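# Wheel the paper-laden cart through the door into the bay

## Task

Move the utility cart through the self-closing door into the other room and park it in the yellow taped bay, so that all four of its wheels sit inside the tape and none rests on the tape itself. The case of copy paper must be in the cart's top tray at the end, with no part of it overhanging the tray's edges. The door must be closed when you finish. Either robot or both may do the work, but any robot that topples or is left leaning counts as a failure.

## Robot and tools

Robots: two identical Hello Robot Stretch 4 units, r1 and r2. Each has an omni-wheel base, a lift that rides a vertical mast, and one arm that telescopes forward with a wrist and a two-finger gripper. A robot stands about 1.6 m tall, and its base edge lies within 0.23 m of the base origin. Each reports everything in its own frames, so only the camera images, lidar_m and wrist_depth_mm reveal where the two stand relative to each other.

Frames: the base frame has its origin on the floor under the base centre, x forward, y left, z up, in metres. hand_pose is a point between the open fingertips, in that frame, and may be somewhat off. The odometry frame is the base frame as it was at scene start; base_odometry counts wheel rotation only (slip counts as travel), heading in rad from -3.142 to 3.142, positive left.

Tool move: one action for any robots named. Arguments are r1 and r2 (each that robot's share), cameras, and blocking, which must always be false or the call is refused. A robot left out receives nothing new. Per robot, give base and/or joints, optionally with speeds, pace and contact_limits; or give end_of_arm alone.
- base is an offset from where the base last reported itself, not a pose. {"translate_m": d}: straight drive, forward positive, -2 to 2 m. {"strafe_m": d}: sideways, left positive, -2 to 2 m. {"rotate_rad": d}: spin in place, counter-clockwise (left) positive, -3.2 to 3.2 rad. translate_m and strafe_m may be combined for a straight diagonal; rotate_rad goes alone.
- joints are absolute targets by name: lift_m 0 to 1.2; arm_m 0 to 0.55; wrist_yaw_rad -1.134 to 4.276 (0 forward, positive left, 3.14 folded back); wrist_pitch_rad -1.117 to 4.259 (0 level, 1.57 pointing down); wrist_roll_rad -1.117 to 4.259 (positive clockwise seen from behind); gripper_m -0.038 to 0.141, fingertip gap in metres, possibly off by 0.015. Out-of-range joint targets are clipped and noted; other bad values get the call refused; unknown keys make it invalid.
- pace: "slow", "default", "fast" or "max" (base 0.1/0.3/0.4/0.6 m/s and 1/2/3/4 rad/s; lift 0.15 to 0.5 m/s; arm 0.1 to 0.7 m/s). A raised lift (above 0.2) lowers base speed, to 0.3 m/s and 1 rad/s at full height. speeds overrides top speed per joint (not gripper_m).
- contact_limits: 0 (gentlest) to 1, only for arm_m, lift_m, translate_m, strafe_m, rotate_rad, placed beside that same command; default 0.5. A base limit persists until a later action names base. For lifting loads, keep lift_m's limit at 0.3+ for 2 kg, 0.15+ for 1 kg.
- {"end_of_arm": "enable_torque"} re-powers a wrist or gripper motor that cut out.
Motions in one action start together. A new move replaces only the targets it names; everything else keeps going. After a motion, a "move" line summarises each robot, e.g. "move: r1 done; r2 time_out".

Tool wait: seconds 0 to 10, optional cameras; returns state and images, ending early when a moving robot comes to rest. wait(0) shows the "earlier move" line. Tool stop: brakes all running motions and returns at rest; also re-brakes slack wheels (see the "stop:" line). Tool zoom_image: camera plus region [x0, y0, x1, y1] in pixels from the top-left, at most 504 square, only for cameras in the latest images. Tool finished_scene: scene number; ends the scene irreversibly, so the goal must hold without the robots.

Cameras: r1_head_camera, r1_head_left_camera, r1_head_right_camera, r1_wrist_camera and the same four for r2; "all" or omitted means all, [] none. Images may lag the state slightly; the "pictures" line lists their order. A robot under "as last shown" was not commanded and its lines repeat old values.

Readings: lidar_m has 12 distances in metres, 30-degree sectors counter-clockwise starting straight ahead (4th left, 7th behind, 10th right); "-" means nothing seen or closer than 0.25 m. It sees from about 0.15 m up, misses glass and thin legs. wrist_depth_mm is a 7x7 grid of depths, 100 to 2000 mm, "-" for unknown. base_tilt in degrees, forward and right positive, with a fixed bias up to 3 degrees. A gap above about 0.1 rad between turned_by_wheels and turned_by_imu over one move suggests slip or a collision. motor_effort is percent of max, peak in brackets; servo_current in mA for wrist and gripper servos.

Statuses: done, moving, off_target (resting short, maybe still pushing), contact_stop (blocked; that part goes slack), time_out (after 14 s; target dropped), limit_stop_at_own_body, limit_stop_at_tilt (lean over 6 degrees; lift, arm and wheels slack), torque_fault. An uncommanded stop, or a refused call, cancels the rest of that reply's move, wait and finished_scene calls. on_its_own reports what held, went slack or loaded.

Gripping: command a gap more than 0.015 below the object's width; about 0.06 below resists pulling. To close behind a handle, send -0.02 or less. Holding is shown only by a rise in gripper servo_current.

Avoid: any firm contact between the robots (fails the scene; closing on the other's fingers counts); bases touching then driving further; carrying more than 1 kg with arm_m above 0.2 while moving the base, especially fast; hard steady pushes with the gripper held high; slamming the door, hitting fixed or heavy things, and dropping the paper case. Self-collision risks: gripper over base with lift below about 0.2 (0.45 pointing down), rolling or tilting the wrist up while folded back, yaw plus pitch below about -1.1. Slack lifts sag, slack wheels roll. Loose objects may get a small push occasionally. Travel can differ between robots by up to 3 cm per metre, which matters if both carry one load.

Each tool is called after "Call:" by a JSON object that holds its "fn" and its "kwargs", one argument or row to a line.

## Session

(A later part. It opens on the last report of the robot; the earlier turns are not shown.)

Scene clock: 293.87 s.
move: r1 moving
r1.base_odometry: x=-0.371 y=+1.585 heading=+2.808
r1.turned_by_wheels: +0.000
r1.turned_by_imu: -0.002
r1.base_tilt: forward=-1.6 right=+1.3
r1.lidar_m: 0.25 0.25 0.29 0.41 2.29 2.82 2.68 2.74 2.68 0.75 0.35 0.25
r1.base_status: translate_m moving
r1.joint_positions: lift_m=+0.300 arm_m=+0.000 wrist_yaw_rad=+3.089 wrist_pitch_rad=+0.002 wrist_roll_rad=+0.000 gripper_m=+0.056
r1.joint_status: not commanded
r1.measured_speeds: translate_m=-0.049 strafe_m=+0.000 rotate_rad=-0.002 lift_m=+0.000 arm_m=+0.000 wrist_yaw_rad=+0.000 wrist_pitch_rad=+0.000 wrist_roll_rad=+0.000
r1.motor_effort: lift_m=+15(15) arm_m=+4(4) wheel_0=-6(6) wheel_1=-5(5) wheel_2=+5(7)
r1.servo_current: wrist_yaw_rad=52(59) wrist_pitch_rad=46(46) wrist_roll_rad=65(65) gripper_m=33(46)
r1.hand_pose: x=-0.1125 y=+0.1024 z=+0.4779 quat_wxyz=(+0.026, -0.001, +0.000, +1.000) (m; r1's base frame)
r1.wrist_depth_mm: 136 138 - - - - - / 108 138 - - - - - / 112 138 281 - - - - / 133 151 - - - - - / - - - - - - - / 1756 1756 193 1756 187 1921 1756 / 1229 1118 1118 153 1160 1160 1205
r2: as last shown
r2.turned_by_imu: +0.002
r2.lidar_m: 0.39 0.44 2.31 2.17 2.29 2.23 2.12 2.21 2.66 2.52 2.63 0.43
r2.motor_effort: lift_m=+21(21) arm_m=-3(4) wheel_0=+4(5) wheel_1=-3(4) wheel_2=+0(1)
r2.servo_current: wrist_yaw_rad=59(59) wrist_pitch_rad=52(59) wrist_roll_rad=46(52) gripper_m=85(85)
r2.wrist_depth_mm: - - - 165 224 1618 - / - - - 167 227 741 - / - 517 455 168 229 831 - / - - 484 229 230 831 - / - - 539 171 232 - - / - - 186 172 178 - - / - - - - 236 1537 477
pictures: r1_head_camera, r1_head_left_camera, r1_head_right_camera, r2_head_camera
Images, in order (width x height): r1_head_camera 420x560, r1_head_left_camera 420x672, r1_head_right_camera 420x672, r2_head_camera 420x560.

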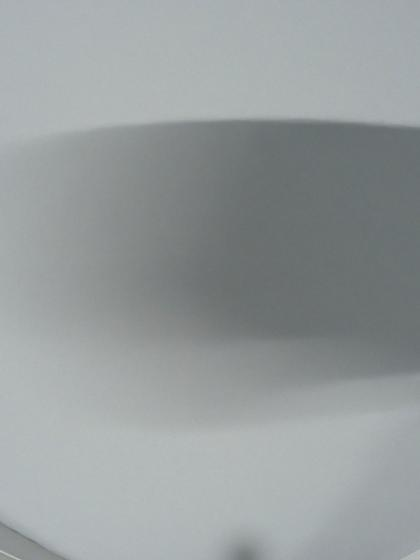

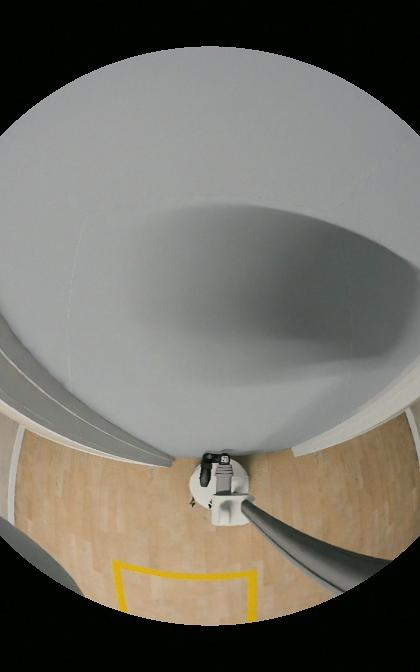

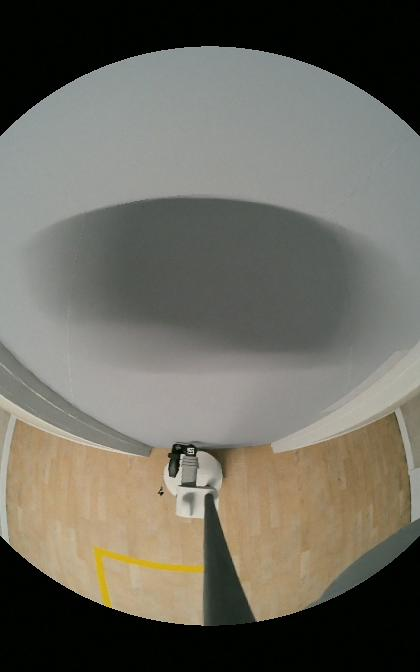

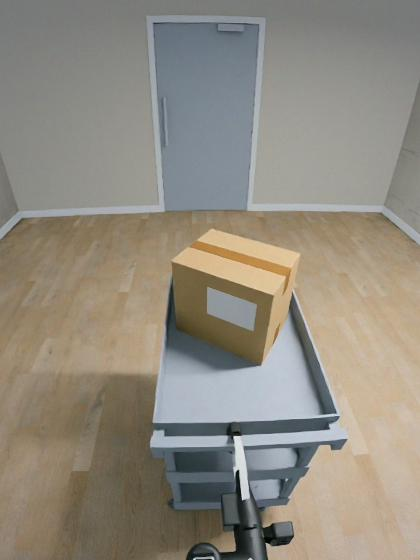

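Call:
{"fn": "move", "kwargs": {
  "blocking": false,
  "r1": {"base":{"strafe_m":-0.2},"pace":"default"},
  "cameras": []
}}

Call:
{"fn": "wait", "kwargs": {
  "seconds": 3,
  "cameras": ["r1_head_left_camera","r1_head_right_camera"]
}}

Call:
{"fn": "move", "kwargs": {
  "blocking": false,
  "r1": {"base":{"translate_m":0.4},"pace":"slow","contact_limits":{"translate_m":1.0}},
  "cameras": []
}}

Call:
{"fn": "wait", "kwargs": {
  "seconds": 5,
  "cameras": ["r1_head_left_camera","r1_head_right_camera","r2_head_camera"]
}}

Scene clock: 303.73 s.
earlier move: r1 done
move: r1 moving
r1.base_odometry: x=-0.333 y=+1.610 heading=+2.809
r1.turned_by_wheels: +0.000
r1.turned_by_imu: -0.001
r1.base_tilt: forward=-1.6 right=+1.3
r1.lidar_m: 0.25 0.25 0.31 0.55 2.31 2.81 2.65 2.71 2.62 0.93 0.37 0.25
r1.base_status: strafe_m moving
r1.joint_positions: lift_m=+0.300 arm_m=+0.000 wrist_yaw_rad=+3.089 wrist_pitch_rad=+0.002 wrist_roll_rad=+0.000 gripper_m=+0.056
r1.joint_status: not commanded
r1.measured_speeds: translate_m=+0.000 strafe_m=-0.140 rotate_rad=+0.001 lift_m=+0.000 arm_m=+0.000 wrist_yaw_rad=+0.000 wrist_pitch_rad=+0.000 wrist_roll_rad=+0.000
r1.motor_effort: lift_m=+15(15) arm_m=+4(4) wheel_0=+10(12) wheel_1=-11(11) wheel_2=+0(2)
r1.servo_current: wrist_yaw_rad=52(72) wrist_pitch_rad=46(46) wrist_roll_rad=46(65) gripper_m=39(46)
r1.hand_pose: x=-0.1125 y=+0.1024 z=+0.4779 quat_wxyz=(+0.026, -0.001, +0.000, +1.000) (m; r1's base frame)
r1.wrist_depth_mm: 136 138 - - - - - / 109 138 - - - - - / 116 139 251 - - - - / 135 153 - - - - - / - - - - - - - / 1756 1756 194 1808 187 1863 1661 / 1255 1078 1118 153 1182 1160 1205
r2: as last shown
r2.turned_by_imu: +0.001
r2.lidar_m: 0.39 0.40 2.29 2.18 2.27 2.21 2.13 2.22 2.65 2.52 2.64 0.42
r2.motor_effort: lift_m=+21(21) arm_m=-4(4) wheel_0=+5(5) wheel_1=-3(4) wheel_2=+0(1)
r2.servo_current: wrist_yaw_rad=46(59) wrist_pitch_rad=52(52) wrist_roll_rad=46(52) gripper_m=91(91)
r2.wrist_depth_mm: - - - 166 225 1661 - / - - - 167 227 741 - / - 512 452 168 229 820 - / - - 484 229 230 831 - / - - 535 171 232 - - / - - 186 172 179 - - / - - - - 236 1537 477
pictures: none
No camera images: "cameras" was empty.

Scene clock: 305.20 s.
earlier move: r1 done
r1.base_odometry: x=-0.279 y=+1.765 heading=+2.809
r1.turned_by_wheels: +0.000
r1.turned_by_imu: -0.001
r1.base_tilt: forward=-1.6 right=+1.2
r1.lidar_m: 0.25 0.25 0.35 0.57 2.44 2.78 2.63 2.69 2.47 1.02 0.42 0.26
r1.base_status: done
r1.joint_positions: lift_m=+0.300 arm_m=+0.000 wrist_yaw_rad=+3.089 wrist_pitch_rad=+0.002 wrist_roll_rad=+0.000 gripper_m=+0.056
r1.joint_status: not commanded
r1.measured_speeds: all 0
r1.motor_effort: lift_m=+15(15) arm_m=+4(4) wheel_0=+1(12) wheel_1=+1(11) wheel_2=+0(2)
r1.servo_current: wrist_yaw_rad=39(72) wrist_pitch_rad=39(52) wrist_roll_rad=39(72) gripper_m=46(46)
r1.hand_pose: x=-0.1125 y=+0.1024 z=+0.4779 quat_wxyz=(+0.026, -0.001, +0.000, +1.000) (m; r1's base frame)
r1.wrist_depth_mm: 135 138 - - - - - / 108 138 - - - - - / 112 138 282 - - - - / 134 152 - - - - - / - - - - - - - / 1756 1808 194 1808 187 1808 1661 / 1205 1118 1138 153 1138 1182 1205
r2.base_odometry: x=-0.105 y=-0.789 heading=-2.117
r2.turned_by_wheels: +0.000
r2.turned_by_imu: +0.000
r2.base_tilt: forward=-0.7 right=+0.1
r2.lidar_m: 0.41 0.42 2.33 2.17 2.25 2.26 2.10 2.22 2.67 2.52 2.64 0.42
r2.base_status: not commanded
r2.joint_positions: lift_m=+0.690 arm_m=+0.000 wrist_yaw_rad=+0.002 wrist_pitch_rad=+0.008 wrist_roll_rad=+1.569 gripper_m=-0.019
r2.joint_status: not commanded
r2.measured_speeds: all 0
r2.motor_effort: lift_m=+21(21) arm_m=-4(4) wheel_0=+5(6) wheel_1=-3(4) wheel_2=+0(1)
r2.servo_current: wrist_yaw_rad=46(65) wrist_pitch_rad=52(59) wrist_roll_rad=52(65) gripper_m=72(91)
r2.hand_pose: x=+0.4595 y=-0.0869 z=+0.8657 quat_wxyz=(+0.708, +0.707, +0.003, -0.002) (m; r2's base frame)
r2.wrist_depth_mm: - - - 166 224 1661 - / - - - 167 228 732 - / - 512 455 168 229 831 - / - - 488 229 230 831 - / - - 544 171 232 - - / - - 185 172 178 - - / - - - - 236 1576 477
wait: 1.47 of 3 s (r1 has come to rest)
pictures: r1_head_left_camera, r1_head_right_camera
Images, in order (width x height): r1_head_left_camera 420x672, r1_head_right_camera 420x672.

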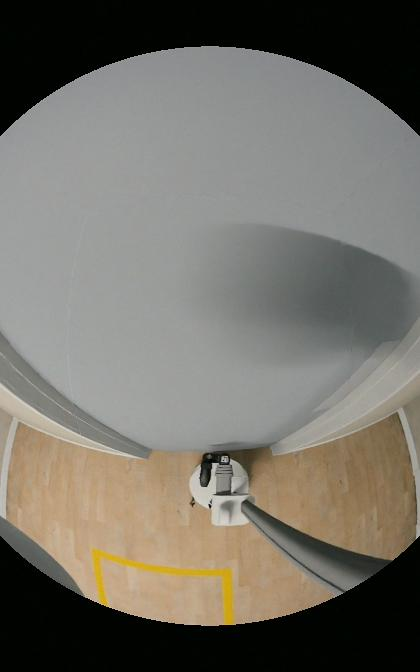

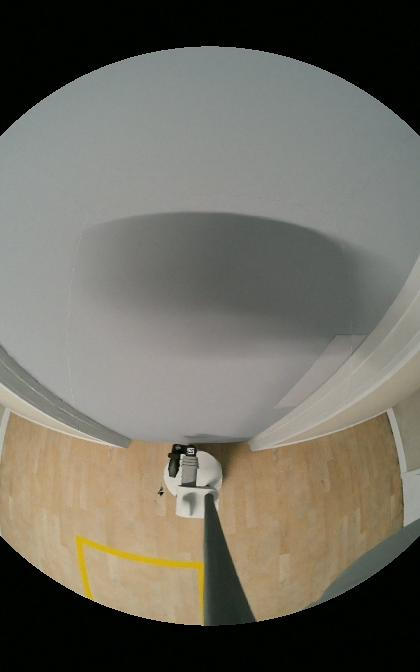

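Scene clock: 305.70 s.
move: r1 moving
r1.base_odometry: x=-0.291 y=+1.769 heading=+2.809
r1.turned_by_wheels: +0.000
r1.turned_by_imu: +0.000
r1.base_tilt: forward=-1.6 right=+1.3
r1.lidar_m: 0.25 0.25 0.33 0.59 2.47 2.79 2.63 2.71 2.47 0.96 0.38 0.25
r1.base_status: translate_m moving
r1.joint_positions: lift_m=+0.300 arm_m=+0.000 wrist_yaw_rad=+3.089 wrist_pitch_rad=+0.002 wrist_roll_rad=+0.000 gripper_m=+0.056
r1.joint_status: not commanded
r1.measured_speeds: translate_m=+0.048 strafe_m=+0.000 rotate_rad=-0.002 lift_m=+0.000 arm_m=+0.000 wrist_yaw_rad=+0.000 wrist_pitch_rad=+0.000 wrist_roll_rad=+0.000
r1.motor_effort: lift_m=+15(15) arm_m=+4(4) wheel_0=+6(7) wheel_1=+2(6) wheel_2=-6(6)
r1.servo_current: wrist_yaw_rad=52(59) wrist_pitch_rad=39(46) wrist_roll_rad=46(65) gripper_m=39(46)
r1.contact_limits: translate_m 1
r1.hand_pose: x=-0.1125 y=+0.1024 z=+0.4779 quat_wxyz=(+0.026, -0.001, +0.000, +1.000) (m; r1's base frame)
r1.wrist_depth_mm: 136 138 - - - - - / 108 138 - - - - - / 113 138 282 - - - - / 134 152 - - - - - / - - - - - - - / 1808 1756 195 1808 187 1863 1661 / 1255 1118 1118 154 1160 1138 1205
r2: as last shown
r2.lidar_m: 0.40 0.44 2.31 2.17 2.28 2.24 2.13 2.22 2.62 2.53 2.65 0.42
r2.motor_effort: lift_m=+21(21) arm_m=-4(4) wheel_0=+5(5) wheel_1=-3(3) wheel_2=+0(0)
r2.servo_current: wrist_yaw_rad=59(59) wrist_pitch_rad=46(52) wrist_roll_rad=52(52) gripper_m=78(85)
r2.wrist_depth_mm: - - - 166 225 1618 - / - - - 167 226 732 - / - 512 455 168 229 831 - / - - 480 229 231 831 - / - - 539 171 232 - - / - - 186 172 179 - - / - - - - 236 1576 477
pictures: none
No camera images: "cameras" was empty.

Scene clock: 310.47 s.
earlier move: r1 done
r1.base_odometry: x=-0.657 y=+1.895 heading=+2.809
r1.turned_by_wheels: +0.000
r1.turned_by_imu: +0.070
r1.base_tilt: forward=-1.6 right=+1.3
r1.lidar_m: 0.25 0.27 0.25 0.25 0.56 3.12 3.00 3.13 0.44 0.44 2.40 0.32
r1.base_status: done
r1.joint_positions: lift_m=+0.300 arm_m=-0.001 wrist_yaw_rad=+3.102 wrist_pitch_rad=+0.002 wrist_roll_rad=+0.000 gripper_m=+0.056
r1.joint_status: not commanded
r1.measured_speeds: all 0
r1.motor_effort: lift_m=+15(15) arm_m=+12(12) wheel_0=+7(24) wheel_1=+14(20) wheel_2=-12(23)
r1.servo_current: wrist_yaw_rad=91(98) wrist_pitch_rad=39(52) wrist_roll_rad=59(65) gripper_m=39(46)
r1.contact_limits: translate_m 1
r1.hand_pose: x=-0.1145 y=+0.0987 z=+0.4779 quat_wxyz=(+0.020, -0.001, +0.000, +1.000) (m; r1's base frame)
r1.wrist_depth_mm: - 136 - - - - - / - 135 189 - - - - / 106 134 180 - - - - / 122 136 270 - - - - / - - - - - - - / 1808 1808 193 1808 187 1756 1708 / 1255 1118 1118 143 1098 1078 1182
r2.base_odometry: x=-0.105 y=-0.789 heading=-2.117
r2.turned_by_wheels: +0.000
r2.turned_by_imu: +0.001
r2.base_tilt: forward=-0.6 right=+0.1
r2.lidar_m: 0.39 0.44 2.31 2.19 2.29 2.25 2.12 2.22 2.64 2.52 2.65 0.43
r2.base_status: not commanded
r2.joint_positions: lift_m=+0.690 arm_m=+0.000 wrist_yaw_rad=+0.002 wrist_pitch_rad=+0.008 wrist_roll_rad=+1.569 gripper_m=-0.019
r2.joint_status: not commanded
r2.measured_speeds: all 0
r2.motor_effort: lift_m=+21(21) arm_m=-4(4) wheel_0=+5(6) wheel_1=-3(4) wheel_2=+0(1)
r2.servo_current: wrist_yaw_rad=46(59) wrist_pitch_rad=52(59) wrist_roll_rad=52(65) gripper_m=85(91)
r2.hand_pose: x=+0.4595 y=-0.0869 z=+0.8657 quat_wxyz=(+0.708, +0.707, +0.003, -0.002) (m; r2's base frame)
r2.wrist_depth_mm: - - - 165 224 1576 - / - - - 166 227 732 - / - 512 459 168 228 831 - / - - 480 229 231 831 - / - - 539 171 233 - - / - - 186 172 178 - - / - - - - 236 1576 477
wait: 4.77 of 5 s (r1 has come to rest)
pictures: r1_head_left_camera, r1_head_right_camera, r2_head_camera
Images, in order (width x height): r1_head_left_camera 420x672, r1_head_right_camera 420x672, r2_head_camera 420x560.

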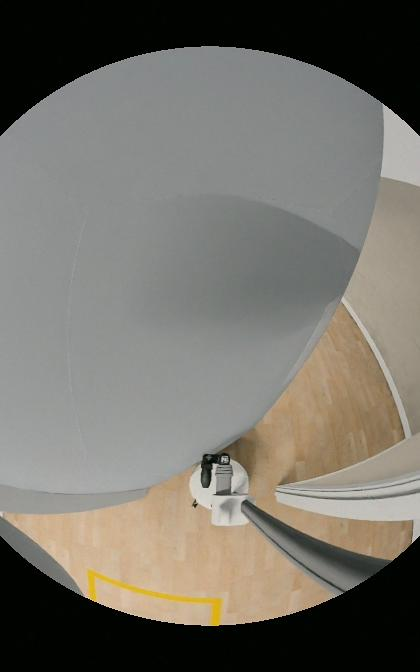

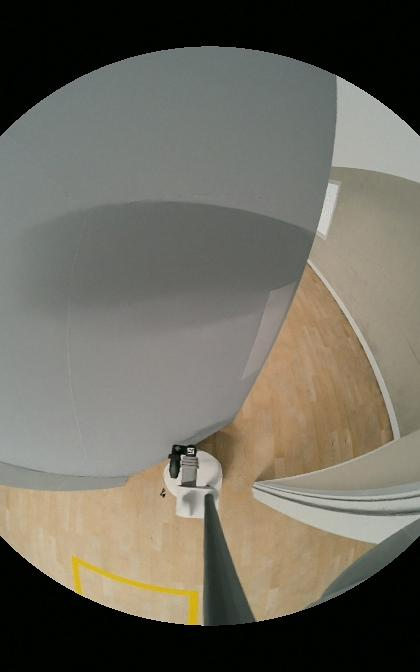

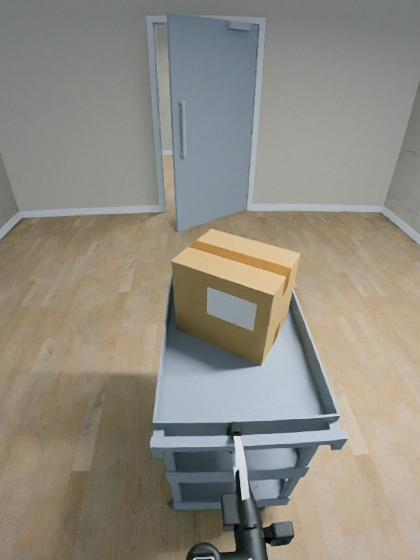

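Call:
{"fn": "move", "kwargs": {
  "blocking": false,
  "r1": {"base":{"translate_m":0.35,"strafe_m":0.08},"pace":"slow","contact_limits":{"translate_m":1.0,"strafe_m":1.0}},
  "cameras": []
}}

Call:
{"fn": "wait", "kwargs": {
  "seconds": 6,
  "cameras": ["r1_head_left_camera","r1_head_right_camera","r2_head_camera"]
}}

r1: "contact_limits": translate_m and strafe_m are given together and make one move, which takes one limit: state it under one of them only
Scene clock: 326.90 s.
r1.base_odometry: x=-0.657 y=+1.895 heading=+2.809
r1.turned_by_wheels: +0.000
r1.turned_by_imu: -0.001
r1.base_tilt: forward=-1.6 right=+1.3
r1.lidar_m: 0.25 0.27 0.25 0.25 0.56 3.12 3.03 3.15 0.44 0.43 2.41 0.32
r1.base_status: done
r1.joint_positions: lift_m=+0.300 arm_m=-0.001 wrist_yaw_rad=+3.102 wrist_pitch_rad=+0.002 wrist_roll_rad=+0.000 gripper_m=+0.056
r1.joint_status: not commanded
r1.measured_speeds: all 0
r1.motor_effort: lift_m=+15(15) arm_m=+12(12) wheel_0=+8(24) wheel_1=+14(20) wheel_2=-12(23)
r1.servo_current: wrist_yaw_rad=85(98) wrist_pitch_rad=39(52) wrist_roll_rad=52(65) gripper_m=39(46)
r1.contact_limits: translate_m 1
r1.hand_pose: x=-0.1145 y=+0.0987 z=+0.4779 quat_wxyz=(+0.020, -0.001, +0.000, +1.000) (m; r1's base frame)
r1.wrist_depth_mm: - 135 - - - - - / - 136 189 - - - - / 106 134 180 - - - - / 122 136 268 - - - - / - - - - - - - / 1756 1756 194 1808 187 1708 1708 / 1229 1118 1098 143 1118 1078 1205
r2.base_odometry: x=-0.105 y=-0.789 heading=-2.117
r2.turned_by_wheels: +0.000
r2.turned_by_imu: +0.002
r2.base_tilt: forward=-0.6 right=+0.1
r2.lidar_m: 0.40 0.42 2.29 2.18 2.26 2.22 2.12 2.23 2.66 2.51 2.60 0.43
r2.base_status: not commanded
r2.joint_positions: lift_m=+0.690 arm_m=+0.000 wrist_yaw_rad=+0.002 wrist_pitch_rad=+0.008 wrist_roll_rad=+1.569 gripper_m=-0.019
r2.joint_status: not commanded
r2.measured_speeds: all 0
r2.motor_effort: lift_m=+21(21) arm_m=-3(4) wheel_0=+5(6) wheel_1=-3(4) wheel_2=+0(1)
r2.servo_current: wrist_yaw_rad=52(59) wrist_pitch_rad=59(59) wrist_roll_rad=46(65) gripper_m=85(91)
r2.hand_pose: x=+0.4595 y=-0.0869 z=+0.8657 quat_wxyz=(+0.708, +0.707, +0.003, -0.002) (m; r2's base frame)
r2.wrist_depth_mm: - - - 166 224 1618 - / - - - 167 226 732 - / - 508 455 168 229 831 - / - - 488 229 230 831 - / - - 539 171 233 - - / - - 186 172 179 - - / - - - - 236 1576 480
pictures: none

not run: a call was refused earlier in this reply.

Call:
{"fn": "move", "kwargs": {
  "blocking": false,
  "r1": {"base":{"translate_m":0.35,"strafe_m":0.08},"pace":"slow","contact_limits":{"translate_m":1.0}},
  "cameras": []
}}

Call:
{"fn": "wait", "kwargs": {
  "seconds": 6,
  "cameras": ["r1_head_left_camera","r1_head_right_camera","r2_head_camera"]
}}

Scene clock: 330.87 s.
move: r1 moving
r1.base_odometry: x=-0.669 y=+1.897 heading=+2.810
r1.turned_by_wheels: +0.001
r1.turned_by_imu: +0.001
r1.base_tilt: forward=-1.6 right=+1.3
r1.lidar_m: 0.25 0.25 0.25 0.27 0.54 3.11 3.03 3.15 0.46 0.47 2.39 0.35
r1.base_status: translate_m moving; strafe_m moving
r1.joint_positions: lift_m=+0.300 arm_m=-0.001 wrist_yaw_rad=+3.102 wrist_pitch_rad=+0.002 wrist_roll_rad=+0.000 gripper_m=+0.056
r1.joint_status: not commanded
r1.measured_speeds: translate_m=+0.050 strafe_m=+0.010 rotate_rad=+0.006 lift_m=+0.000 arm_m=+0.000 wrist_yaw_rad=+0.000 wrist_pitch_rad=+0.000 wrist_roll_rad=+0.000
r1.motor_effort: lift_m=+15(15) arm_m=+12(12) wheel_0=+9(10) wheel_1=+16(19) wheel_2=-18(19)
r1.servo_current: wrist_yaw_rad=65(91) wrist_pitch_rad=52(52) wrist_roll_rad=46(59) gripper_m=39(46)
r1.contact_limits: translate_m 1
r1.hand_pose: x=-0.1145 y=+0.0987 z=+0.4779 quat_wxyz=(+0.020, -0.001, +0.000, +1.000) (m; r1's base frame)
r1.wrist_depth_mm: - 135 - - - - - / - 136 208 - - - - / 105 134 179 - - - - / 121 136 265 - - - - / - - - - - - - / 1808 1808 193 1756 188 1756 1661 / 1255 1118 1098 143 1118 1160 1229
r2.base_odometry: x=-0.105 y=-0.789 heading=-2.117
r2.turned_by_wheels: +0.000
r2.turned_by_imu: +0.001
r2.base_tilt: forward=-0.7 right=+0.0
r2.lidar_m: 0.39 0.44 2.32 2.17 2.28 2.23 2.14 2.21 2.67 2.53 2.65 0.44
r2.base_status: not commanded
r2.joint_positions: lift_m=+0.690 arm_m=+0.000 wrist_yaw_rad=+0.002 wrist_pitch_rad=+0.008 wrist_roll_rad=+1.569 gripper_m=-0.019
r2.joint_status: not commanded
r2.measured_speeds: all 0
r2.motor_effort: lift_m=+21(21) arm_m=-4(4) wheel_0=+5(5) wheel_1=-3(4) wheel_2=+0(1)
r2.servo_current: wrist_yaw_rad=39(59) wrist_pitch_rad=46(59) wrist_roll_rad=39(52) gripper_m=85(91)
r2.hand_pose: x=+0.4595 y=-0.0869 z=+0.8657 quat_wxyz=(+0.708, +0.707, +0.003, -0.002) (m; r2's base frame)
r2.wrist_depth_mm: - - - 166 224 1618 - / - - - 167 226 741 - / - 512 455 168 228 831 - / - - 484 229 230 831 - / - - 539 171 232 - - / - - 186 173 178 - - / - - - - 236 1537 477
pictures: none
No camera images: "cameras" was empty.

Scene clock: 335.20 s.
earlier move: r1 done
r1.base_odometry: x=-1.013 y=+1.934 heading=+2.810
r1.turned_by_wheels: +0.000
r1.turned_by_imu: +0.000
r1.base_tilt: forward=-1.6 right=+1.3
r1.lidar_m: 0.31 0.25 - 0.25 0.28 0.65 3.39 0.78 0.66 1.64 2.48 3.38
r1.base_status: done
r1.joint_positions: lift_m=+0.300 arm_m=+0.000 wrist_yaw_rad=+3.092 wrist_pitch_rad=+0.002 wrist_roll_rad=+0.000 gripper_m=+0.056
r1.joint_status: not commanded
r1.measured_speeds: all 0
r1.motor_effort: lift_m=+15(15) arm_m=+5(12) wheel_0=+3(10) wheel_1=+13(19) wheel_2=-6(19)
r1.servo_current: wrist_yaw_rad=46(98) wrist_pitch_rad=52(52) wrist_roll_rad=46(65) gripper_m=39(52)
r1.contact_limits: translate_m 1
r1.hand_pose: x=-0.1129 y=+0.1016 z=+0.4779 quat_wxyz=(+0.025, -0.001, +0.000, +1.000) (m; r1's base frame)
r1.wrist_depth_mm: - 137 - - - - 392 / - 137 - - - - 402 / 110 138 218 - - - 407 / 125 138 - - - - 410 / - - - - - - 407 / 1708 1756 194 1756 187 1756 407 / 1255 1118 1138 154 1182 683 397
r2.base_odometry: x=-0.105 y=-0.789 heading=-2.117
r2.turned_by_wheels: +0.000
r2.turned_by_imu: +0.001
r2.base_tilt: forward=-0.7 right=+0.0
r2.lidar_m: 0.39 0.43 2.32 2.18 2.24 2.22 2.14 2.22 2.64 2.52 2.65 0.43
r2.base_status: not commanded
r2.joint_positions: lift_m=+0.690 arm_m=+0.000 wrist_yaw_rad=+0.002 wrist_pitch_rad=+0.008 wrist_roll_rad=+1.569 gripper_m=-0.019
r2.joint_status: not commanded
r2.measured_speeds: all 0
r2.motor_effort: lift_m=+21(21) arm_m=-3(4) wheel_0=+5(5) wheel_1=-3(4) wheel_2=+0(1)
r2.servo_current: wrist_yaw_rad=52(65) wrist_pitch_rad=52(59) wrist_roll_rad=39(59) gripper_m=85(98)
r2.hand_pose: x=+0.4595 y=-0.0869 z=+0.8657 quat_wxyz=(+0.708, +0.707, +0.003, -0.002) (m; r2's base frame)
r2.wrist_depth_mm: - - - 166 225 1618 - / - - - 167 227 750 - / - 512 455 168 229 820 - / - - 480 229 231 831 - / - - 539 171 232 - - / - - 185 172 178 - - / - - - - 236 1576 477
wait: 4.33 of 6 s (r1 has come to rest)
pictures: r1_head_left_camera, r1_head_right_camera, r2_head_camera
Images, in order (width x height): r1_head_left_camera 420x672, r1_head_right_camera 420x672, r2_head_camera 420x560.

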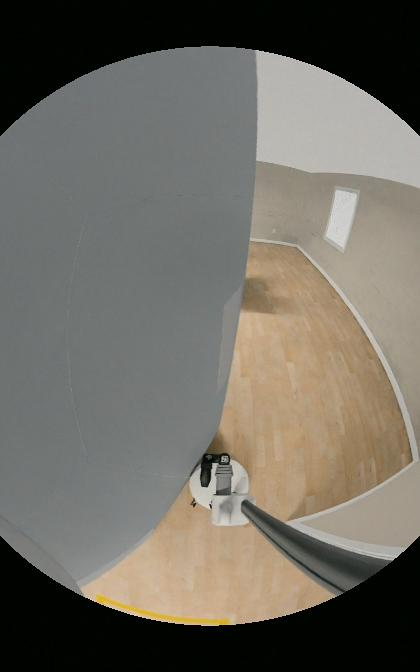

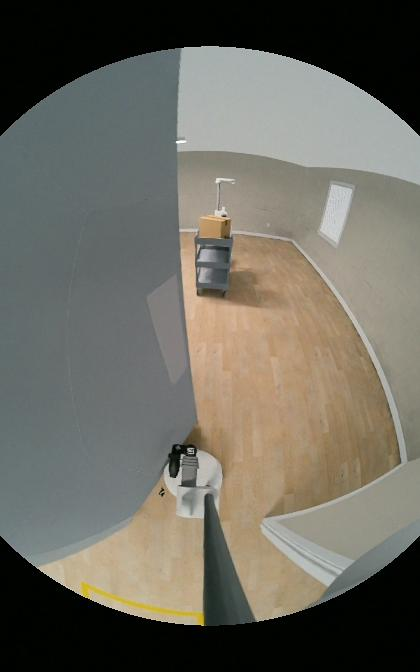

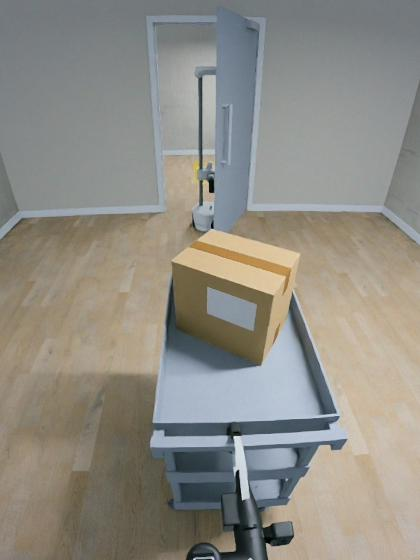

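Call:
{"fn": "move", "kwargs": {
  "blocking": false,
  "r1": {"base":{"translate_m":0.25,"strafe_m":0.35},"pace":"slow","contact_limits":{"translate_m":1.0}},
  "cameras": []
}}

Call:
{"fn": "wait", "kwargs": {
  "seconds": 6,
  "cameras": ["r1_head_left_camera","r1_head_right_camera","r2_head_camera"]
}}

Scene clock: 344.53 s.
move: r1 moving
r1.base_odometry: x=-1.023 y=+1.926 heading=+2.810
r1.turned_by_wheels: +0.000
r1.turned_by_imu: -0.001
r1.base_tilt: forward=-1.6 right=+1.3
r1.lidar_m: 0.33 0.25 - 0.25 0.27 0.62 3.41 0.81 0.69 1.66 2.50 3.41
r1.base_status: translate_m moving; strafe_m moving
r1.joint_positions: lift_m=+0.300 arm_m=+0.000 wrist_yaw_rad=+3.092 wrist_pitch_rad=+0.002 wrist_roll_rad=+0.000 gripper_m=+0.056
r1.joint_status: not commanded
r1.measured_speeds: translate_m=+0.028 strafe_m=+0.039 rotate_rad=+0.000 lift_m=+0.000 arm_m=+0.000 wrist_yaw_rad=+0.000 wrist_pitch_rad=+0.000 wrist_roll_rad=+0.000
r1.motor_effort: lift_m=+15(15) arm_m=+5(5) wheel_0=-7(8) wheel_1=+16(20) wheel_2=-8(10)
r1.servo_current: wrist_yaw_rad=46(59) wrist_pitch_rad=46(52) wrist_roll_rad=46(52) gripper_m=46(52)
r1.contact_limits: translate_m 1
r1.hand_pose: x=-0.1129 y=+0.1016 z=+0.4779 quat_wxyz=(+0.025, -0.001, +0.000, +1.000) (m; r1's base frame)
r1.wrist_depth_mm: - 136 - - - - 357 / - 137 - - - - 320 / 110 138 219 - - - 370 / 125 139 - - - - 375 / - - - - - - 375 / 1756 1756 194 1661 187 1576 370 / 1255 1098 1118 153 1182 654 362
r2: as last shown
r2.base_tilt: forward=-0.7 right=+0.1
r2.lidar_m: 0.39 0.42 2.29 2.18 2.29 2.24 2.13 2.22 2.64 2.53 2.62 0.42
r2.motor_effort: lift_m=+21(21) arm_m=-4(4) wheel_0=+5(5) wheel_1=-3(4) wheel_2=+0(0)
r2.servo_current: wrist_yaw_rad=46(52) wrist_pitch_rad=52(52) wrist_roll_rad=46(59) gripper_m=78(85)
r2.wrist_depth_mm: - - - 165 225 1661 - / - - - 167 227 732 - / - 512 455 168 228 820 - / - - 488 229 231 831 - / - - 539 171 233 - - / - - 185 172 178 - - / - - - - 236 1537 477
pictures: none
No camera images: "cameras" was empty.

Scene clock: 349.60 s.
earlier move: r1 done
r1.base_odometry: x=-1.363 y=+1.684 heading=+2.810
r1.turned_by_wheels: +0.000
r1.turned_by_imu: +0.004
r1.base_tilt: forward=-1.6 right=+1.3
r1.lidar_m: 1.93 0.36 0.25 - 0.25 0.25 0.49 3.77 1.11 2.62 2.86 1.98
r1.base_status: done
r1.joint_positions: lift_m=+0.300 arm_m=+0.000 wrist_yaw_rad=+3.092 wrist_pitch_rad=+0.002 wrist_roll_rad=+0.000 gripper_m=+0.056
r1.joint_status: not commanded
r1.measured_speeds: all 0
r1.motor_effort: lift_m=+15(15) arm_m=+5(5) wheel_0=-7(11) wheel_1=+8(20) wheel_2=-1(11)
r1.servo_current: wrist_yaw_rad=52(78) wrist_pitch_rad=46(52) wrist_roll_rad=39(65) gripper_m=39(52)
r1.contact_limits: translate_m 1
r1.hand_pose: x=-0.1129 y=+0.1016 z=+0.4779 quat_wxyz=(+0.025, -0.001, +0.000, +1.000) (m; r1's base frame)
r1.wrist_depth_mm: - 137 - 521 297 196 - / - 137 - 521 300 200 - / 110 137 218 525 301 200 160 / 125 138 - 530 303 200 160 / - - - 535 303 200 160 / 1756 1756 194 539 190 201 160 / 1281 1098 1118 153 283 181 -
r2.base_odometry: x=-0.105 y=-0.789 heading=-2.117
r2.turned_by_wheels: +0.000
r2.turned_by_imu: +0.001
r2.base_tilt: forward=-0.7 right=+0.1
r2.lidar_m: 0.39 0.44 2.32 2.15 2.28 2.23 2.11 2.20 2.66 2.53 2.62 0.42
r2.base_status: not commanded
r2.joint_positions: lift_m=+0.690 arm_m=+0.000 wrist_yaw_rad=+0.002 wrist_pitch_rad=+0.008 wrist_roll_rad=+1.569 gripper_m=-0.019
r2.joint_status: not commanded
r2.measured_speeds: all 0
r2.motor_effort: lift_m=+21(21) arm_m=-4(4) wheel_0=+6(6) wheel_1=-3(4) wheel_2=+0(1)
r2.servo_current: wrist_yaw_rad=46(59) wrist_pitch_rad=46(59) wrist_roll_rad=65(65) gripper_m=91(91)
r2.hand_pose: x=+0.4595 y=-0.0869 z=+0.8657 quat_wxyz=(+0.708, +0.707, +0.003, -0.002) (m; r2's base frame)
r2.wrist_depth_mm: - - - 165 224 1576 - / - - - 167 227 732 - / - 517 455 169 228 820 - / - - 484 229 230 831 - / - - 535 171 232 - - / - - 186 172 179 - - / - - - - 236 1537 480
wait: 5.07 of 6 s (r1 has come to rest)
pictures: r1_head_left_camera, r1_head_right_camera, r2_head_camera
Images, in order (width x height): r1_head_left_camera 420x672, r1_head_right_camera 420x672, r2_head_camera 420x560.

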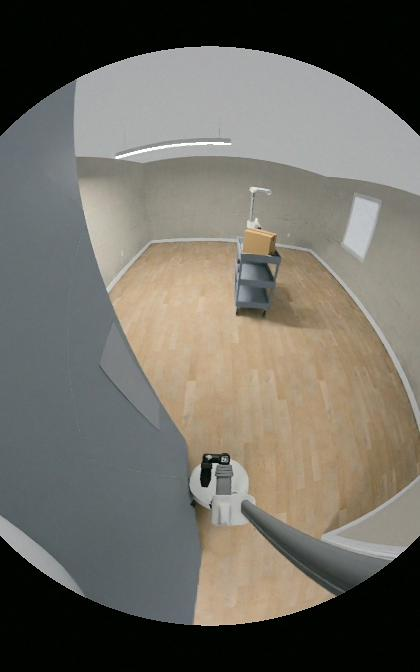

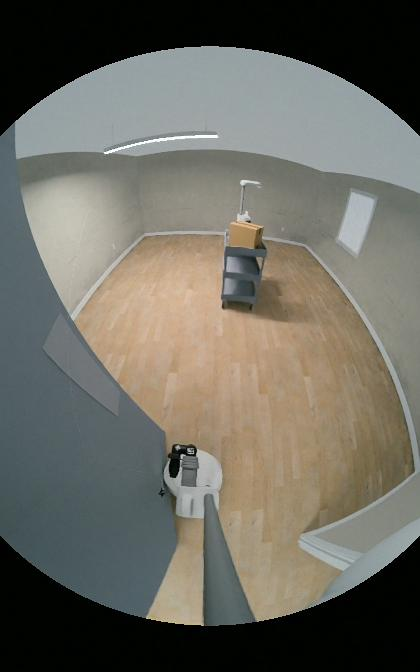

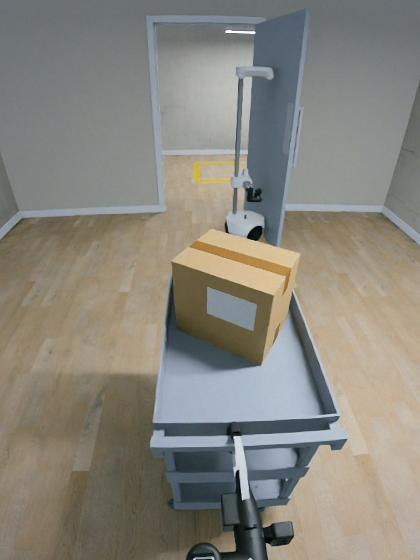

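Call:
{"fn": "move", "kwargs": {
  "blocking": false,
  "r1": {"base":{"translate_m":0.0,"strafe_m":0.2},"pace":"slow","contact_limits":{"strafe_m":0.8}},
  "cameras": []
}}

Call:
{"fn": "wait", "kwargs": {
  "seconds": 4,
  "cameras": ["r1_head_right_camera","r2_head_camera","r2_head_left_camera","r2_head_right_camera"]
}}

Scene clock: 355.47 s.
move: r1 moving
r1.base_odometry: x=-1.368 y=+1.672 heading=+2.811
r1.turned_by_wheels: +0.000
r1.turned_by_imu: +0.001
r1.base_tilt: forward=-1.6 right=+1.3
r1.lidar_m: 1.93 0.35 0.25 - 0.25 0.25 0.47 3.74 1.12 2.65 2.85 2.01
r1.base_status: translate_m moving; strafe_m moving
r1.joint_positions: lift_m=+0.300 arm_m=+0.000 wrist_yaw_rad=+3.092 wrist_pitch_rad=+0.002 wrist_roll_rad=+0.000 gripper_m=+0.056
r1.joint_status: not commanded
r1.measured_speeds: translate_m=+0.003 strafe_m=+0.057 rotate_rad=-0.019 lift_m=+0.000 arm_m=+0.000 wrist_yaw_rad=+0.000 wrist_pitch_rad=+0.000 wrist_roll_rad=+0.000
r1.motor_effort: lift_m=+15(15) arm_m=+5(5) wheel_0=-30(30) wheel_1=+32(32) wheel_2=+6(7)
r1.servo_current: wrist_yaw_rad=59(65) wrist_pitch_rad=46(46) wrist_roll_rad=46(59) gripper_m=39(46)
r1.contact_limits: strafe_m 0.8
r1.hand_pose: x=-0.1129 y=+0.1016 z=+0.4779 quat_wxyz=(+0.025, -0.001, +0.000, +1.000) (m; r1's base frame)
r1.wrist_depth_mm: - 137 - 508 293 195 - / - 137 - 500 296 196 - / 111 138 211 512 297 198 159 / 128 141 - 517 298 198 159 / - - - 521 298 199 159 / 1708 1708 194 530 191 199 166 / 1255 1118 1118 153 279 181 -
r2: as last shown
r2.lidar_m: 0.38 0.41 2.31 2.15 2.27 2.25 2.12 2.22 2.66 2.54 2.65 0.43
r2.motor_effort: lift_m=+21(21) arm_m=-3(4) wheel_0=+5(5) wheel_1=-3(3) wheel_2=+0(0)
r2.servo_current: wrist_yaw_rad=46(52) wrist_pitch_rad=52(52) wrist_roll_rad=39(59) gripper_m=78(91)
r2.wrist_depth_mm: - - - 165 225 1618 - / - - - 167 227 741 - / - 517 455 168 228 831 - / - - 484 229 230 831 - / - - 539 172 232 - - / - - 186 172 179 - - / - - - - 236 1576 477
pictures: none
No camera images: "cameras" was empty.

Scene clock: 358.53 s.
earlier move: r1 contact_stop
r1.base_odometry: x=-1.386 y=+1.625 heading=+2.817
r1.turned_by_wheels: +0.006
r1.turned_by_imu: +0.004
r1.base_tilt: forward=-1.6 right=+1.2
r1.lidar_m: 1.92 0.31 0.25 - 0.25 0.25 0.51 3.76 1.09 2.70 2.85 1.98
r1.base_status: strafe_m contact_stop (by the wheels' count: +0.063 of +0.200); the other done
r1.joint_positions: lift_m=+0.300 arm_m=+0.000 wrist_yaw_rad=+3.092 wrist_pitch_rad=+0.002 wrist_roll_rad=+0.000 gripper_m=+0.056
r1.joint_status: not commanded
r1.measured_speeds: all 0
r1.on_its_own: the wheels are slack since a contact_stop
r1.motor_effort: lift_m=+15(15) arm_m=+5(5) wheel_0=+0(35) wheel_1=+0(36) wheel_2=+0(10)
r1.servo_current: wrist_yaw_rad=59(72) wrist_pitch_rad=39(52) wrist_roll_rad=52(65) gripper_m=39(52)
r1.contact_limits: strafe_m 0.8
r1.hand_pose: x=-0.1129 y=+0.1016 z=+0.4779 quat_wxyz=(+0.025, -0.001, +0.000, +1.000) (m; r1's base frame)
r1.wrist_depth_mm: - 137 - - 303 196 - / - 138 - - 306 198 - / 112 137 218 - 309 198 158 / 129 143 - - 312 200 158 / - - - - 310 200 158 / 1708 1756 193 683 191 200 165 / 1229 1098 1098 153 289 180 -
r2.base_odometry: x=-0.105 y=-0.789 heading=-2.117
r2.turned_by_wheels: +0.000
r2.turned_by_imu: +0.000
r2.base_tilt: forward=-0.6 right=+0.1
r2.lidar_m: 0.38 0.40 2.32 2.17 2.27 2.25 2.14 2.22 2.65 2.53 2.65 0.43
r2.base_status: not commanded
r2.joint_positions: lift_m=+0.690 arm_m=+0.000 wrist_yaw_rad=+0.002 wrist_pitch_rad=+0.008 wrist_roll_rad=+1.569 gripper_m=-0.019
r2.joint_status: not commanded
r2.measured_speeds: all 0
r2.motor_effort: lift_m=+21(21) arm_m=-4(4) wheel_0=+5(6) wheel_1=-3(4) wheel_2=+0(0)
r2.servo_current: wrist_yaw_rad=46(59) wrist_pitch_rad=52(59) wrist_roll_rad=46(59) gripper_m=78(91)
r2.hand_pose: x=+0.4595 y=-0.0869 z=+0.8657 quat_wxyz=(+0.708, +0.707, +0.003, -0.002) (m; r2's base frame)
r2.wrist_depth_mm: - - - 165 225 1618 - / - - - 167 228 741 - / - 512 455 168 229 820 - / - - 480 229 230 831 - / - - 535 171 232 - - / - - 186 172 178 - - / - - - - 236 1576 477
wait: 3.07 of 4 s (r1 has come to rest)
pictures: r1_head_right_camera, r2_head_camera, r2_head_left_camera, r2_head_right_camera
Images, in order (width x height): r1_head_right_camera 420x672, r2_head_camera 420x560, r2_head_left_camera 420x672, r2_head_right_camera 420x672.

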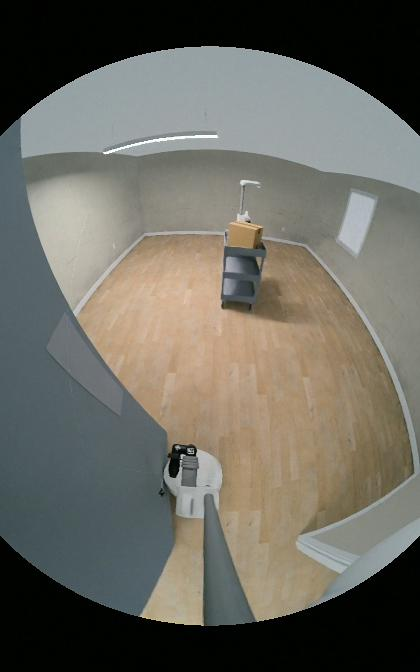

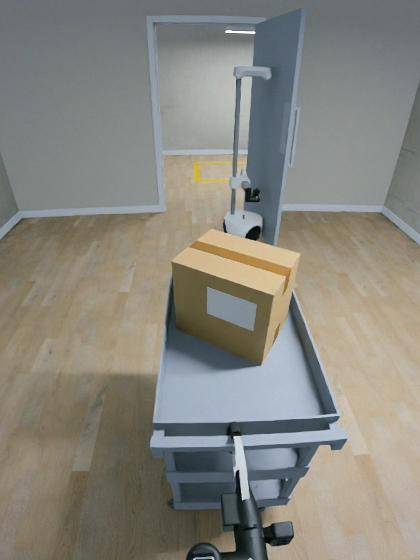

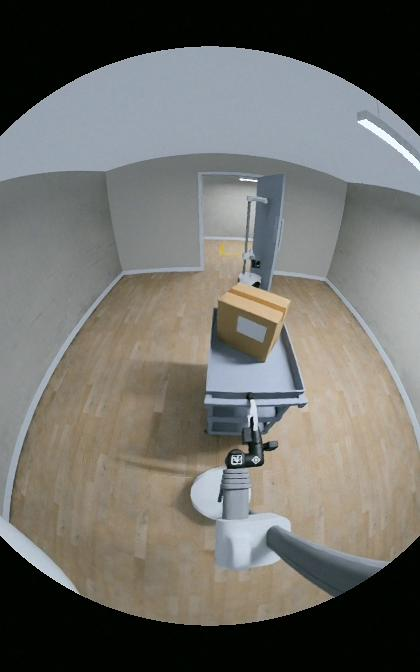

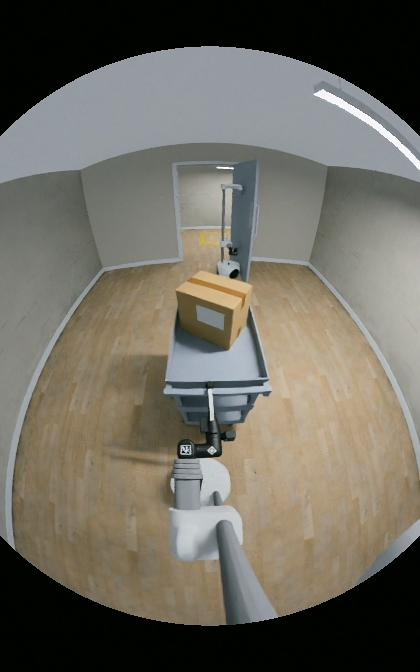

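Call:
{"fn": "move", "kwargs": {
  "blocking": false,
  "r1": {"base":{"translate_m":0.02},"pace":"slow","contact_limits":{"translate_m":0.8}},
  "r2": {"base":{"strafe_m":0.13},"pace":"slow","contact_limits":{"strafe_m":0.8}},
  "cameras": []
}}

Call:
{"fn": "wait", "kwargs": {
  "seconds": 1,
  "cameras": []
}}

Call:
{"fn": "wait", "kwargs": {
  "seconds": 2,
  "cameras": []
}}

Call:
{"fn": "move", "kwargs": {
  "blocking": false,
  "r2": {"base":{"translate_m":-0.69,"strafe_m":0.13},"contact_limits":{"translate_m":0.8}},
  "cameras": ["r2_head_camera"]
}}

Call:
{"fn": "wait", "kwargs": {
  "seconds": 5,
  "cameras": ["r1_head_right_camera","r1_head_left_camera","r2_head_camera"]
}}

Scene clock: 382.43 s.
move: r1 moving; r2 moving
r1.base_odometry: x=-1.397 y=+1.630 heading=+2.817
r1.turned_by_wheels: +0.001
r1.turned_by_imu: -0.001
r1.base_tilt: forward=-1.6 right=+1.3
r1.lidar_m: 1.92 0.33 0.25 - 0.25 0.25 0.55 3.78 1.09 2.74 2.84 1.97
r1.base_status: translate_m moving
r1.joint_positions: lift_m=+0.300 arm_m=+0.000 wrist_yaw_rad=+3.092 wrist_pitch_rad=+0.002 wrist_roll_rad=+0.000 gripper_m=+0.056
r1.joint_status: not commanded
r1.measured_speeds: translate_m=+0.044 strafe_m=+0.000 rotate_rad=+0.002 lift_m=+0.000 arm_m=+0.000 wrist_yaw_rad=+0.000 wrist_pitch_rad=+0.000 wrist_roll_rad=+0.000
r1.motor_effort: lift_m=+15(15) arm_m=+5(5) wheel_0=+2(5) wheel_1=+12(12) wheel_2=-4(5)
r1.servo_current: wrist_yaw_rad=39(59) wrist_pitch_rad=46(46) wrist_roll_rad=39(59) gripper_m=39(46)
r1.contact_limits: translate_m 0.8
r1.hand_pose: x=-0.1129 y=+0.1016 z=+0.4779 quat_wxyz=(+0.025, -0.001, +0.000, +1.000) (m; r1's base frame)
r1.wrist_depth_mm: - 137 - - 306 196 - / - 138 - - 309 198 - / 112 138 219 - 310 198 158 / 129 142 - - 310 200 158 / - - - - 314 200 158 / 1756 1756 193 707 191 200 165 / 1255 1098 1118 153 290 180 -
r2.base_odometry: x=-0.093 y=-0.796 heading=-2.117
r2.turned_by_wheels: +0.000
r2.turned_by_imu: +0.003
r2.base_tilt: forward=-0.6 right=+0.0
r2.lidar_m: 0.40 3.16 2.30 2.17 2.26 2.23 2.14 2.23 2.66 2.55 2.63 0.41
r2.base_status: strafe_m moving
r2.joint_positions: lift_m=+0.690 arm_m=+0.000 wrist_yaw_rad=+0.002 wrist_pitch_rad=+0.008 wrist_roll_rad=+1.569 gripper_m=-0.019
r2.joint_status: not commanded
r2.measured_speeds: translate_m=+0.000 strafe_m=+0.054 rotate_rad=+0.000 lift_m=+0.000 arm_m=+0.000 wrist_yaw_rad=+0.000 wrist_pitch_rad=+0.000 wrist_roll_rad=+0.000
r2.motor_effort: lift_m=+21(21) arm_m=-3(4) wheel_0=-7(10) wheel_1=+7(8) wheel_2=+0(1)
r2.servo_current: wrist_yaw_rad=33(59) wrist_pitch_rad=46(52) wrist_roll_rad=33(52) gripper_m=85(91)
r2.contact_limits: strafe_m 0.8
r2.hand_pose: x=+0.4595 y=-0.0869 z=+0.8657 quat_wxyz=(+0.708, +0.707, +0.003, -0.002) (m; r2's base frame)
r2.wrist_depth_mm: - - - 166 225 1618 - / - - - 167 227 778 - / - 512 455 168 229 831 - / - - 488 230 230 842 - / - - 535 171 232 - - / - - 186 172 178 - - / - - - - 236 1576 477
pictures: none
No camera images: "cameras" was empty.

Scene clock: 383.10 s.
earlier move: r1 done; r2 moving
r1.base_odometry: x=-1.405 y=+1.632 heading=+2.817
r1.turned_by_wheels: +0.000
r1.turned_by_imu: +0.000
r1.base_tilt: forward=-1.6 right=+1.2
r1.lidar_m: 1.93 0.33 0.25 - 0.25 0.26 0.54 3.81 1.10 2.72 2.83 1.96
r1.base_status: done
r1.joint_positions: lift_m=+0.300 arm_m=+0.000 wrist_yaw_rad=+3.092 wrist_pitch_rad=+0.002 wrist_roll_rad=+0.000 gripper_m=+0.056
r1.joint_status: not commanded
r1.measured_speeds: all 0
r1.motor_effort: lift_m=+15(15) arm_m=+5(5) wheel_0=+1(5) wheel_1=+8(12) wheel_2=-2(5)
r1.servo_current: wrist_yaw_rad=39(72) wrist_pitch_rad=46(52) wrist_roll_rad=46(59) gripper_m=52(52)
r1.contact_limits: translate_m 0.8
r1.hand_pose: x=-0.1129 y=+0.1016 z=+0.4779 quat_wxyz=(+0.025, -0.001, +0.000, +1.000) (m; r1's base frame)
r1.wrist_depth_mm: - 138 - - 306 197 - / - 137 - - 310 198 - / 112 138 218 - 312 199 158 / 129 143 - - 310 200 158 / - - - - 314 201 158 / 1756 1756 194 707 190 201 165 / 1255 1098 1118 153 290 180 -
r2.base_odometry: x=-0.042 y=-0.827 heading=-2.117
r2.turned_by_wheels: +0.000
r2.turned_by_imu: +0.000
r2.base_tilt: forward=-0.7 right=+0.1
r2.lidar_m: 0.38 3.08 2.25 2.10 2.18 2.23 2.14 2.25 2.73 2.59 2.72 0.40
r2.base_status: strafe_m moving
r2.joint_positions: lift_m=+0.690 arm_m=+0.000 wrist_yaw_rad=-0.001 wrist_pitch_rad=+0.008 wrist_roll_rad=+1.569 gripper_m=-0.019
r2.joint_status: not commanded
r2.measured_speeds: translate_m=+0.000 strafe_m=+0.101 rotate_rad=+0.001 lift_m=+0.000 arm_m=+0.000 wrist_yaw_rad=-0.006 wrist_pitch_rad=+0.000 wrist_roll_rad=+0.000
r2.motor_effort: lift_m=+21(21) arm_m=-4(4) wheel_0=-10(11) wheel_1=+7(10) wheel_2=-1(1)
r2.servo_current: wrist_yaw_rad=39(59) wrist_pitch_rad=46(59) wrist_roll_rad=46(59) gripper_m=85(91)
r2.contact_limits: strafe_m 0.8
r2.hand_pose: x=+0.4592 y=-0.0877 z=+0.8657 quat_wxyz=(+0.708, +0.707, +0.002, -0.003) (m; r2's base frame)
r2.wrist_depth_mm: - - - 156 213 1430 - / - - 530 159 217 788 - / - 459 452 163 222 820 - / - - 496 165 226 842 - / - - 569 169 230 - - / - - 186 172 181 559 - / - - - - - 1576 484
wait: 0.67 of 1 s (r1 has come to rest)
pictures: none
No camera images: "cameras" was empty.

Scene clock: 384.40 s.
earlier move: r2 done
r1.base_odometry: x=-1.405 y=+1.632 heading=+2.817
r1.turned_by_wheels: +0.000
r1.turned_by_imu: +0.000
r1.base_tilt: forward=-1.6 right=+1.2
r1.lidar_m: 1.94 0.32 0.25 - 0.25 0.25 0.50 3.78 1.10 2.70 2.85 1.93
r1.base_status: done
r1.joint_positions: lift_m=+0.300 arm_m=+0.000 wrist_yaw_rad=+3.092 wrist_pitch_rad=+0.002 wrist_roll_rad=+0.000 gripper_m=+0.056
r1.joint_status: not commanded
r1.measured_speeds: all 0
r1.motor_effort: lift_m=+15(15) arm_m=+5(5) wheel_0=+1(5) wheel_1=+8(12) wheel_2=-2(5)
r1.servo_current: wrist_yaw_rad=52(72) wrist_pitch_rad=39(52) wrist_roll_rad=59(59) gripper_m=46(52)
r1.contact_limits: translate_m 0.8
r1.hand_pose: x=-0.1129 y=+0.1016 z=+0.4779 quat_wxyz=(+0.025, -0.001, +0.000, +1.000) (m; r1's base frame)
r1.wrist_depth_mm: - 137 - - 306 197 - / - 138 - - 309 198 - / 112 138 219 - 310 199 158 / 129 143 - - 312 200 158 / - - - - 314 200 158 / 1708 1756 194 707 191 200 165 / 1229 1098 1098 153 290 180 -
r2.base_odometry: x=+0.006 y=-0.856 heading=-2.117
r2.turned_by_wheels: +0.000
r2.turned_by_imu: +0.000
r2.base_tilt: forward=-0.7 right=+0.1
r2.lidar_m: 0.42 2.99 2.15 2.07 2.15 2.25 2.14 2.22 2.77 2.66 2.75 0.43
r2.base_status: done
r2.joint_positions: lift_m=+0.690 arm_m=+0.000 wrist_yaw_rad=-0.002 wrist_pitch_rad=+0.008 wrist_roll_rad=+1.569 gripper_m=-0.019
r2.joint_status: not commanded
r2.measured_speeds: all 0
r2.motor_effort: lift_m=+21(21) arm_m=-4(4) wheel_0=-6(12) wheel_1=+3(10) wheel_2=+0(2)
r2.servo_current: wrist_yaw_rad=33(59) wrist_pitch_rad=52(59) wrist_roll_rad=33(65) gripper_m=85(91)
r2.contact_limits: strafe_m 0.8
r2.hand_pose: x=+0.4591 y=-0.0880 z=+0.8657 quat_wxyz=(+0.708, +0.707, +0.002, -0.004) (m; r2's base frame)
r2.wrist_depth_mm: - - - 144 201 - - / - 504 459 149 207 - - / - 462 452 155 214 - - / - - 517 160 222 820 - / - - 609 167 229 - - / - - 186 172 180 1537 504 / - - - - - 1537 1160
wait: 1.30 of 2 s (r2 has come to rest)
pictures: none
No camera images: "cameras" was empty.

Scene clock: 384.90 s.
move: r2 moving
r1: as last shown
r1.base_tilt: forward=-1.6 right=+1.3
r1.lidar_m: 1.98 0.34 0.25 - 0.25 0.25 0.54 3.82 1.09 2.73 2.86 1.98
r1.motor_effort: lift_m=+15(15) arm_m=+5(5) wheel_0=+1(1) wheel_1=+8(8) wheel_2=-2(2)
r1.servo_current: wrist_yaw_rad=52(59) wrist_pitch_rad=39(46) wrist_roll_rad=59(59) gripper_m=39(46)
r1.contact_limits: translate_m 0.8
r1.wrist_depth_mm: - 137 - - 306 197 - / - 138 - - 309 198 - / 112 138 218 - 310 200 158 / 129 142 - - 312 200 158 / - - - - 314 200 158 / 1708 1756 194 707 191 201 165 / 1229 1098 1118 153 290 180 -
r2.base_odometry: x=+0.028 y=-0.833 heading=-2.117
r2.turned_by_wheels: +0.000
r2.turned_by_imu: +0.000
r2.base_tilt: forward=-0.6 right=+0.1
r2.lidar_m: 0.40 3.00 2.15 2.04 2.16 2.20 2.10 2.19 2.80 2.68 2.76 0.41
r2.base_status: translate_m moving; strafe_m moving
r2.joint_positions: lift_m=+0.690 arm_m=+0.000 wrist_yaw_rad=-0.001 wrist_pitch_rad=+0.008 wrist_roll_rad=+1.569 gripper_m=-0.019
r2.joint_status: not commanded
r2.measured_speeds: translate_m=-0.122 strafe_m=+0.024 rotate_rad=-0.002 lift_m=+0.000 arm_m=+0.000 wrist_yaw_rad=+0.002 wrist_pitch_rad=+0.000 wrist_roll_rad=+0.000
r2.motor_effort: lift_m=+21(21) arm_m=-3(4) wheel_0=-10(15) wheel_1=-8(9) wheel_2=+16(16)
r2.servo_current: wrist_yaw_rad=46(65) wrist_pitch_rad=52(59) wrist_roll_rad=59(65) gripper_m=85(91)
r2.contact_limits: translate_m 0.8
r2.hand_pose: x=+0.4592 y=-0.0878 z=+0.8657 quat_wxyz=(+0.708, +0.707, +0.002, -0.003) (m; r2's base frame)
r2.wrist_depth_mm: - - 569 142 198 732 - / - 466 442 147 206 - - / - 462 455 153 213 - - / - - 521 160 220 - - / - - 621 167 229 - - / - - 186 172 181 1576 492 / - - - - 247 1618 1160
pictures: r2_head_camera
Images, in order (width x height): r2_head_camera 420x560.

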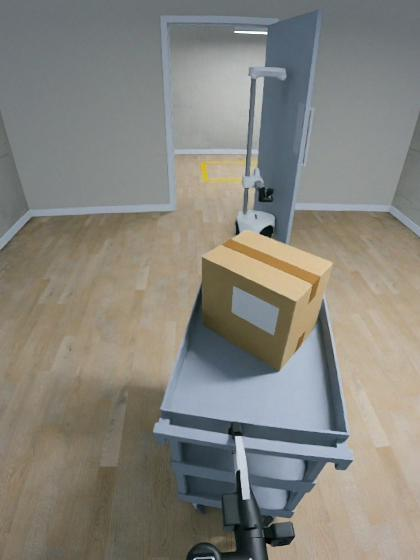

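Scene clock: 388.20 s.
earlier move: r2 done
r1.base_odometry: x=-1.405 y=+1.632 heading=+2.817
r1.turned_by_wheels: +0.000
r1.turned_by_imu: +0.000
r1.base_tilt: forward=-1.6 right=+1.2
r1.lidar_m: 2.64 0.33 0.25 - 0.25 0.25 0.56 3.79 1.11 2.73 2.84 2.68
r1.base_status: not commanded
r1.joint_positions: lift_m=+0.300 arm_m=+0.000 wrist_yaw_rad=+3.092 wrist_pitch_rad=+0.002 wrist_roll_rad=+0.000 gripper_m=+0.056
r1.joint_status: not commanded
r1.measured_speeds: all 0
r1.motor_effort: lift_m=+15(15) arm_m=+5(5) wheel_0=+1(1) wheel_1=+8(8) wheel_2=-2(2)
r1.servo_current: wrist_yaw_rad=52(72) wrist_pitch_rad=33(52) wrist_roll_rad=52(65) gripper_m=46(46)
r1.contact_limits: translate_m 0.8
r1.hand_pose: x=-0.1129 y=+0.1016 z=+0.4779 quat_wxyz=(+0.025, -0.001, +0.000, +1.000) (m; r1's base frame)
r1.wrist_depth_mm: - 137 - - 307 196 - / - 137 - - 307 198 - / 112 138 219 - 310 198 158 / 129 142 - - 312 200 158 / - - - - 314 200 158 / 1756 1756 194 707 191 201 165 / 1255 1078 1098 153 290 180 -
r2.base_odometry: x=+0.476 y=-0.334 heading=-2.117
r2.turned_by_wheels: +0.000
r2.turned_by_imu: +0.000
r2.base_tilt: forward=-0.7 right=+0.1
r2.lidar_m: 0.41 2.83 2.03 1.93 2.01 1.54 1.45 1.52 2.08 2.81 2.89 0.42
r2.base_status: done
r2.joint_positions: lift_m=+0.690 arm_m=+0.000 wrist_yaw_rad=-0.001 wrist_pitch_rad=+0.008 wrist_roll_rad=+1.569 gripper_m=-0.019
r2.joint_status: not commanded
r2.measured_speeds: all 0
r2.motor_effort: lift_m=+21(21) arm_m=-3(4) wheel_0=-1(15) wheel_1=-3(9) wheel_2=+2(16)
r2.servo_current: wrist_yaw_rad=52(65) wrist_pitch_rad=46(59) wrist_roll_rad=39(65) gripper_m=85(91)
r2.contact_limits: translate_m 0.8
r2.hand_pose: x=+0.4592 y=-0.0877 z=+0.8657 quat_wxyz=(+0.708, +0.707, +0.002, -0.003) (m; r2's base frame)
r2.wrist_depth_mm: - - - 156 212 1430 - / - - 525 158 217 798 - / - 459 449 162 222 820 - / - - 500 165 226 831 - / - - 569 169 230 - - / - - 185 171 180 1576 - / - - - - - 1537 484
wait: 3.30 of 5 s (r2 has come to rest)
pictures: r1_head_left_camera, r1_head_right_camera, r2_head_camera
Images, in order (width x height): r1_head_left_camera 420x672, r1_head_right_camera 420x672, r2_head_camera 420x560.

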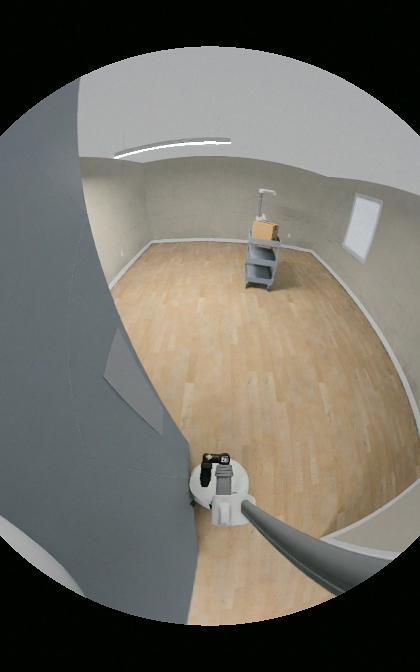

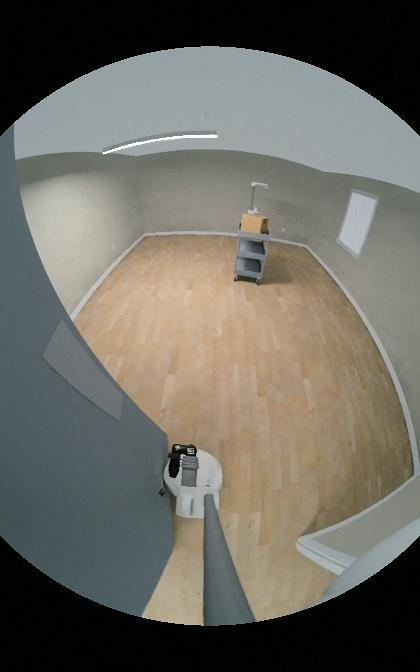

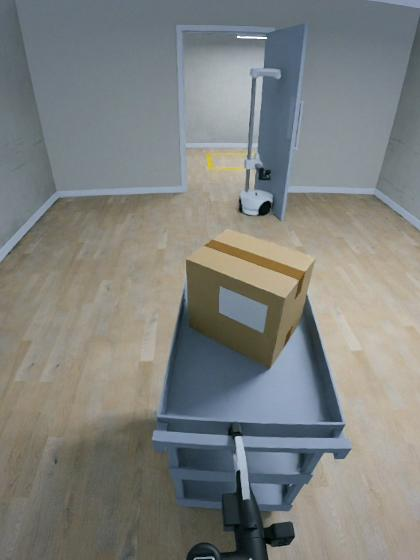

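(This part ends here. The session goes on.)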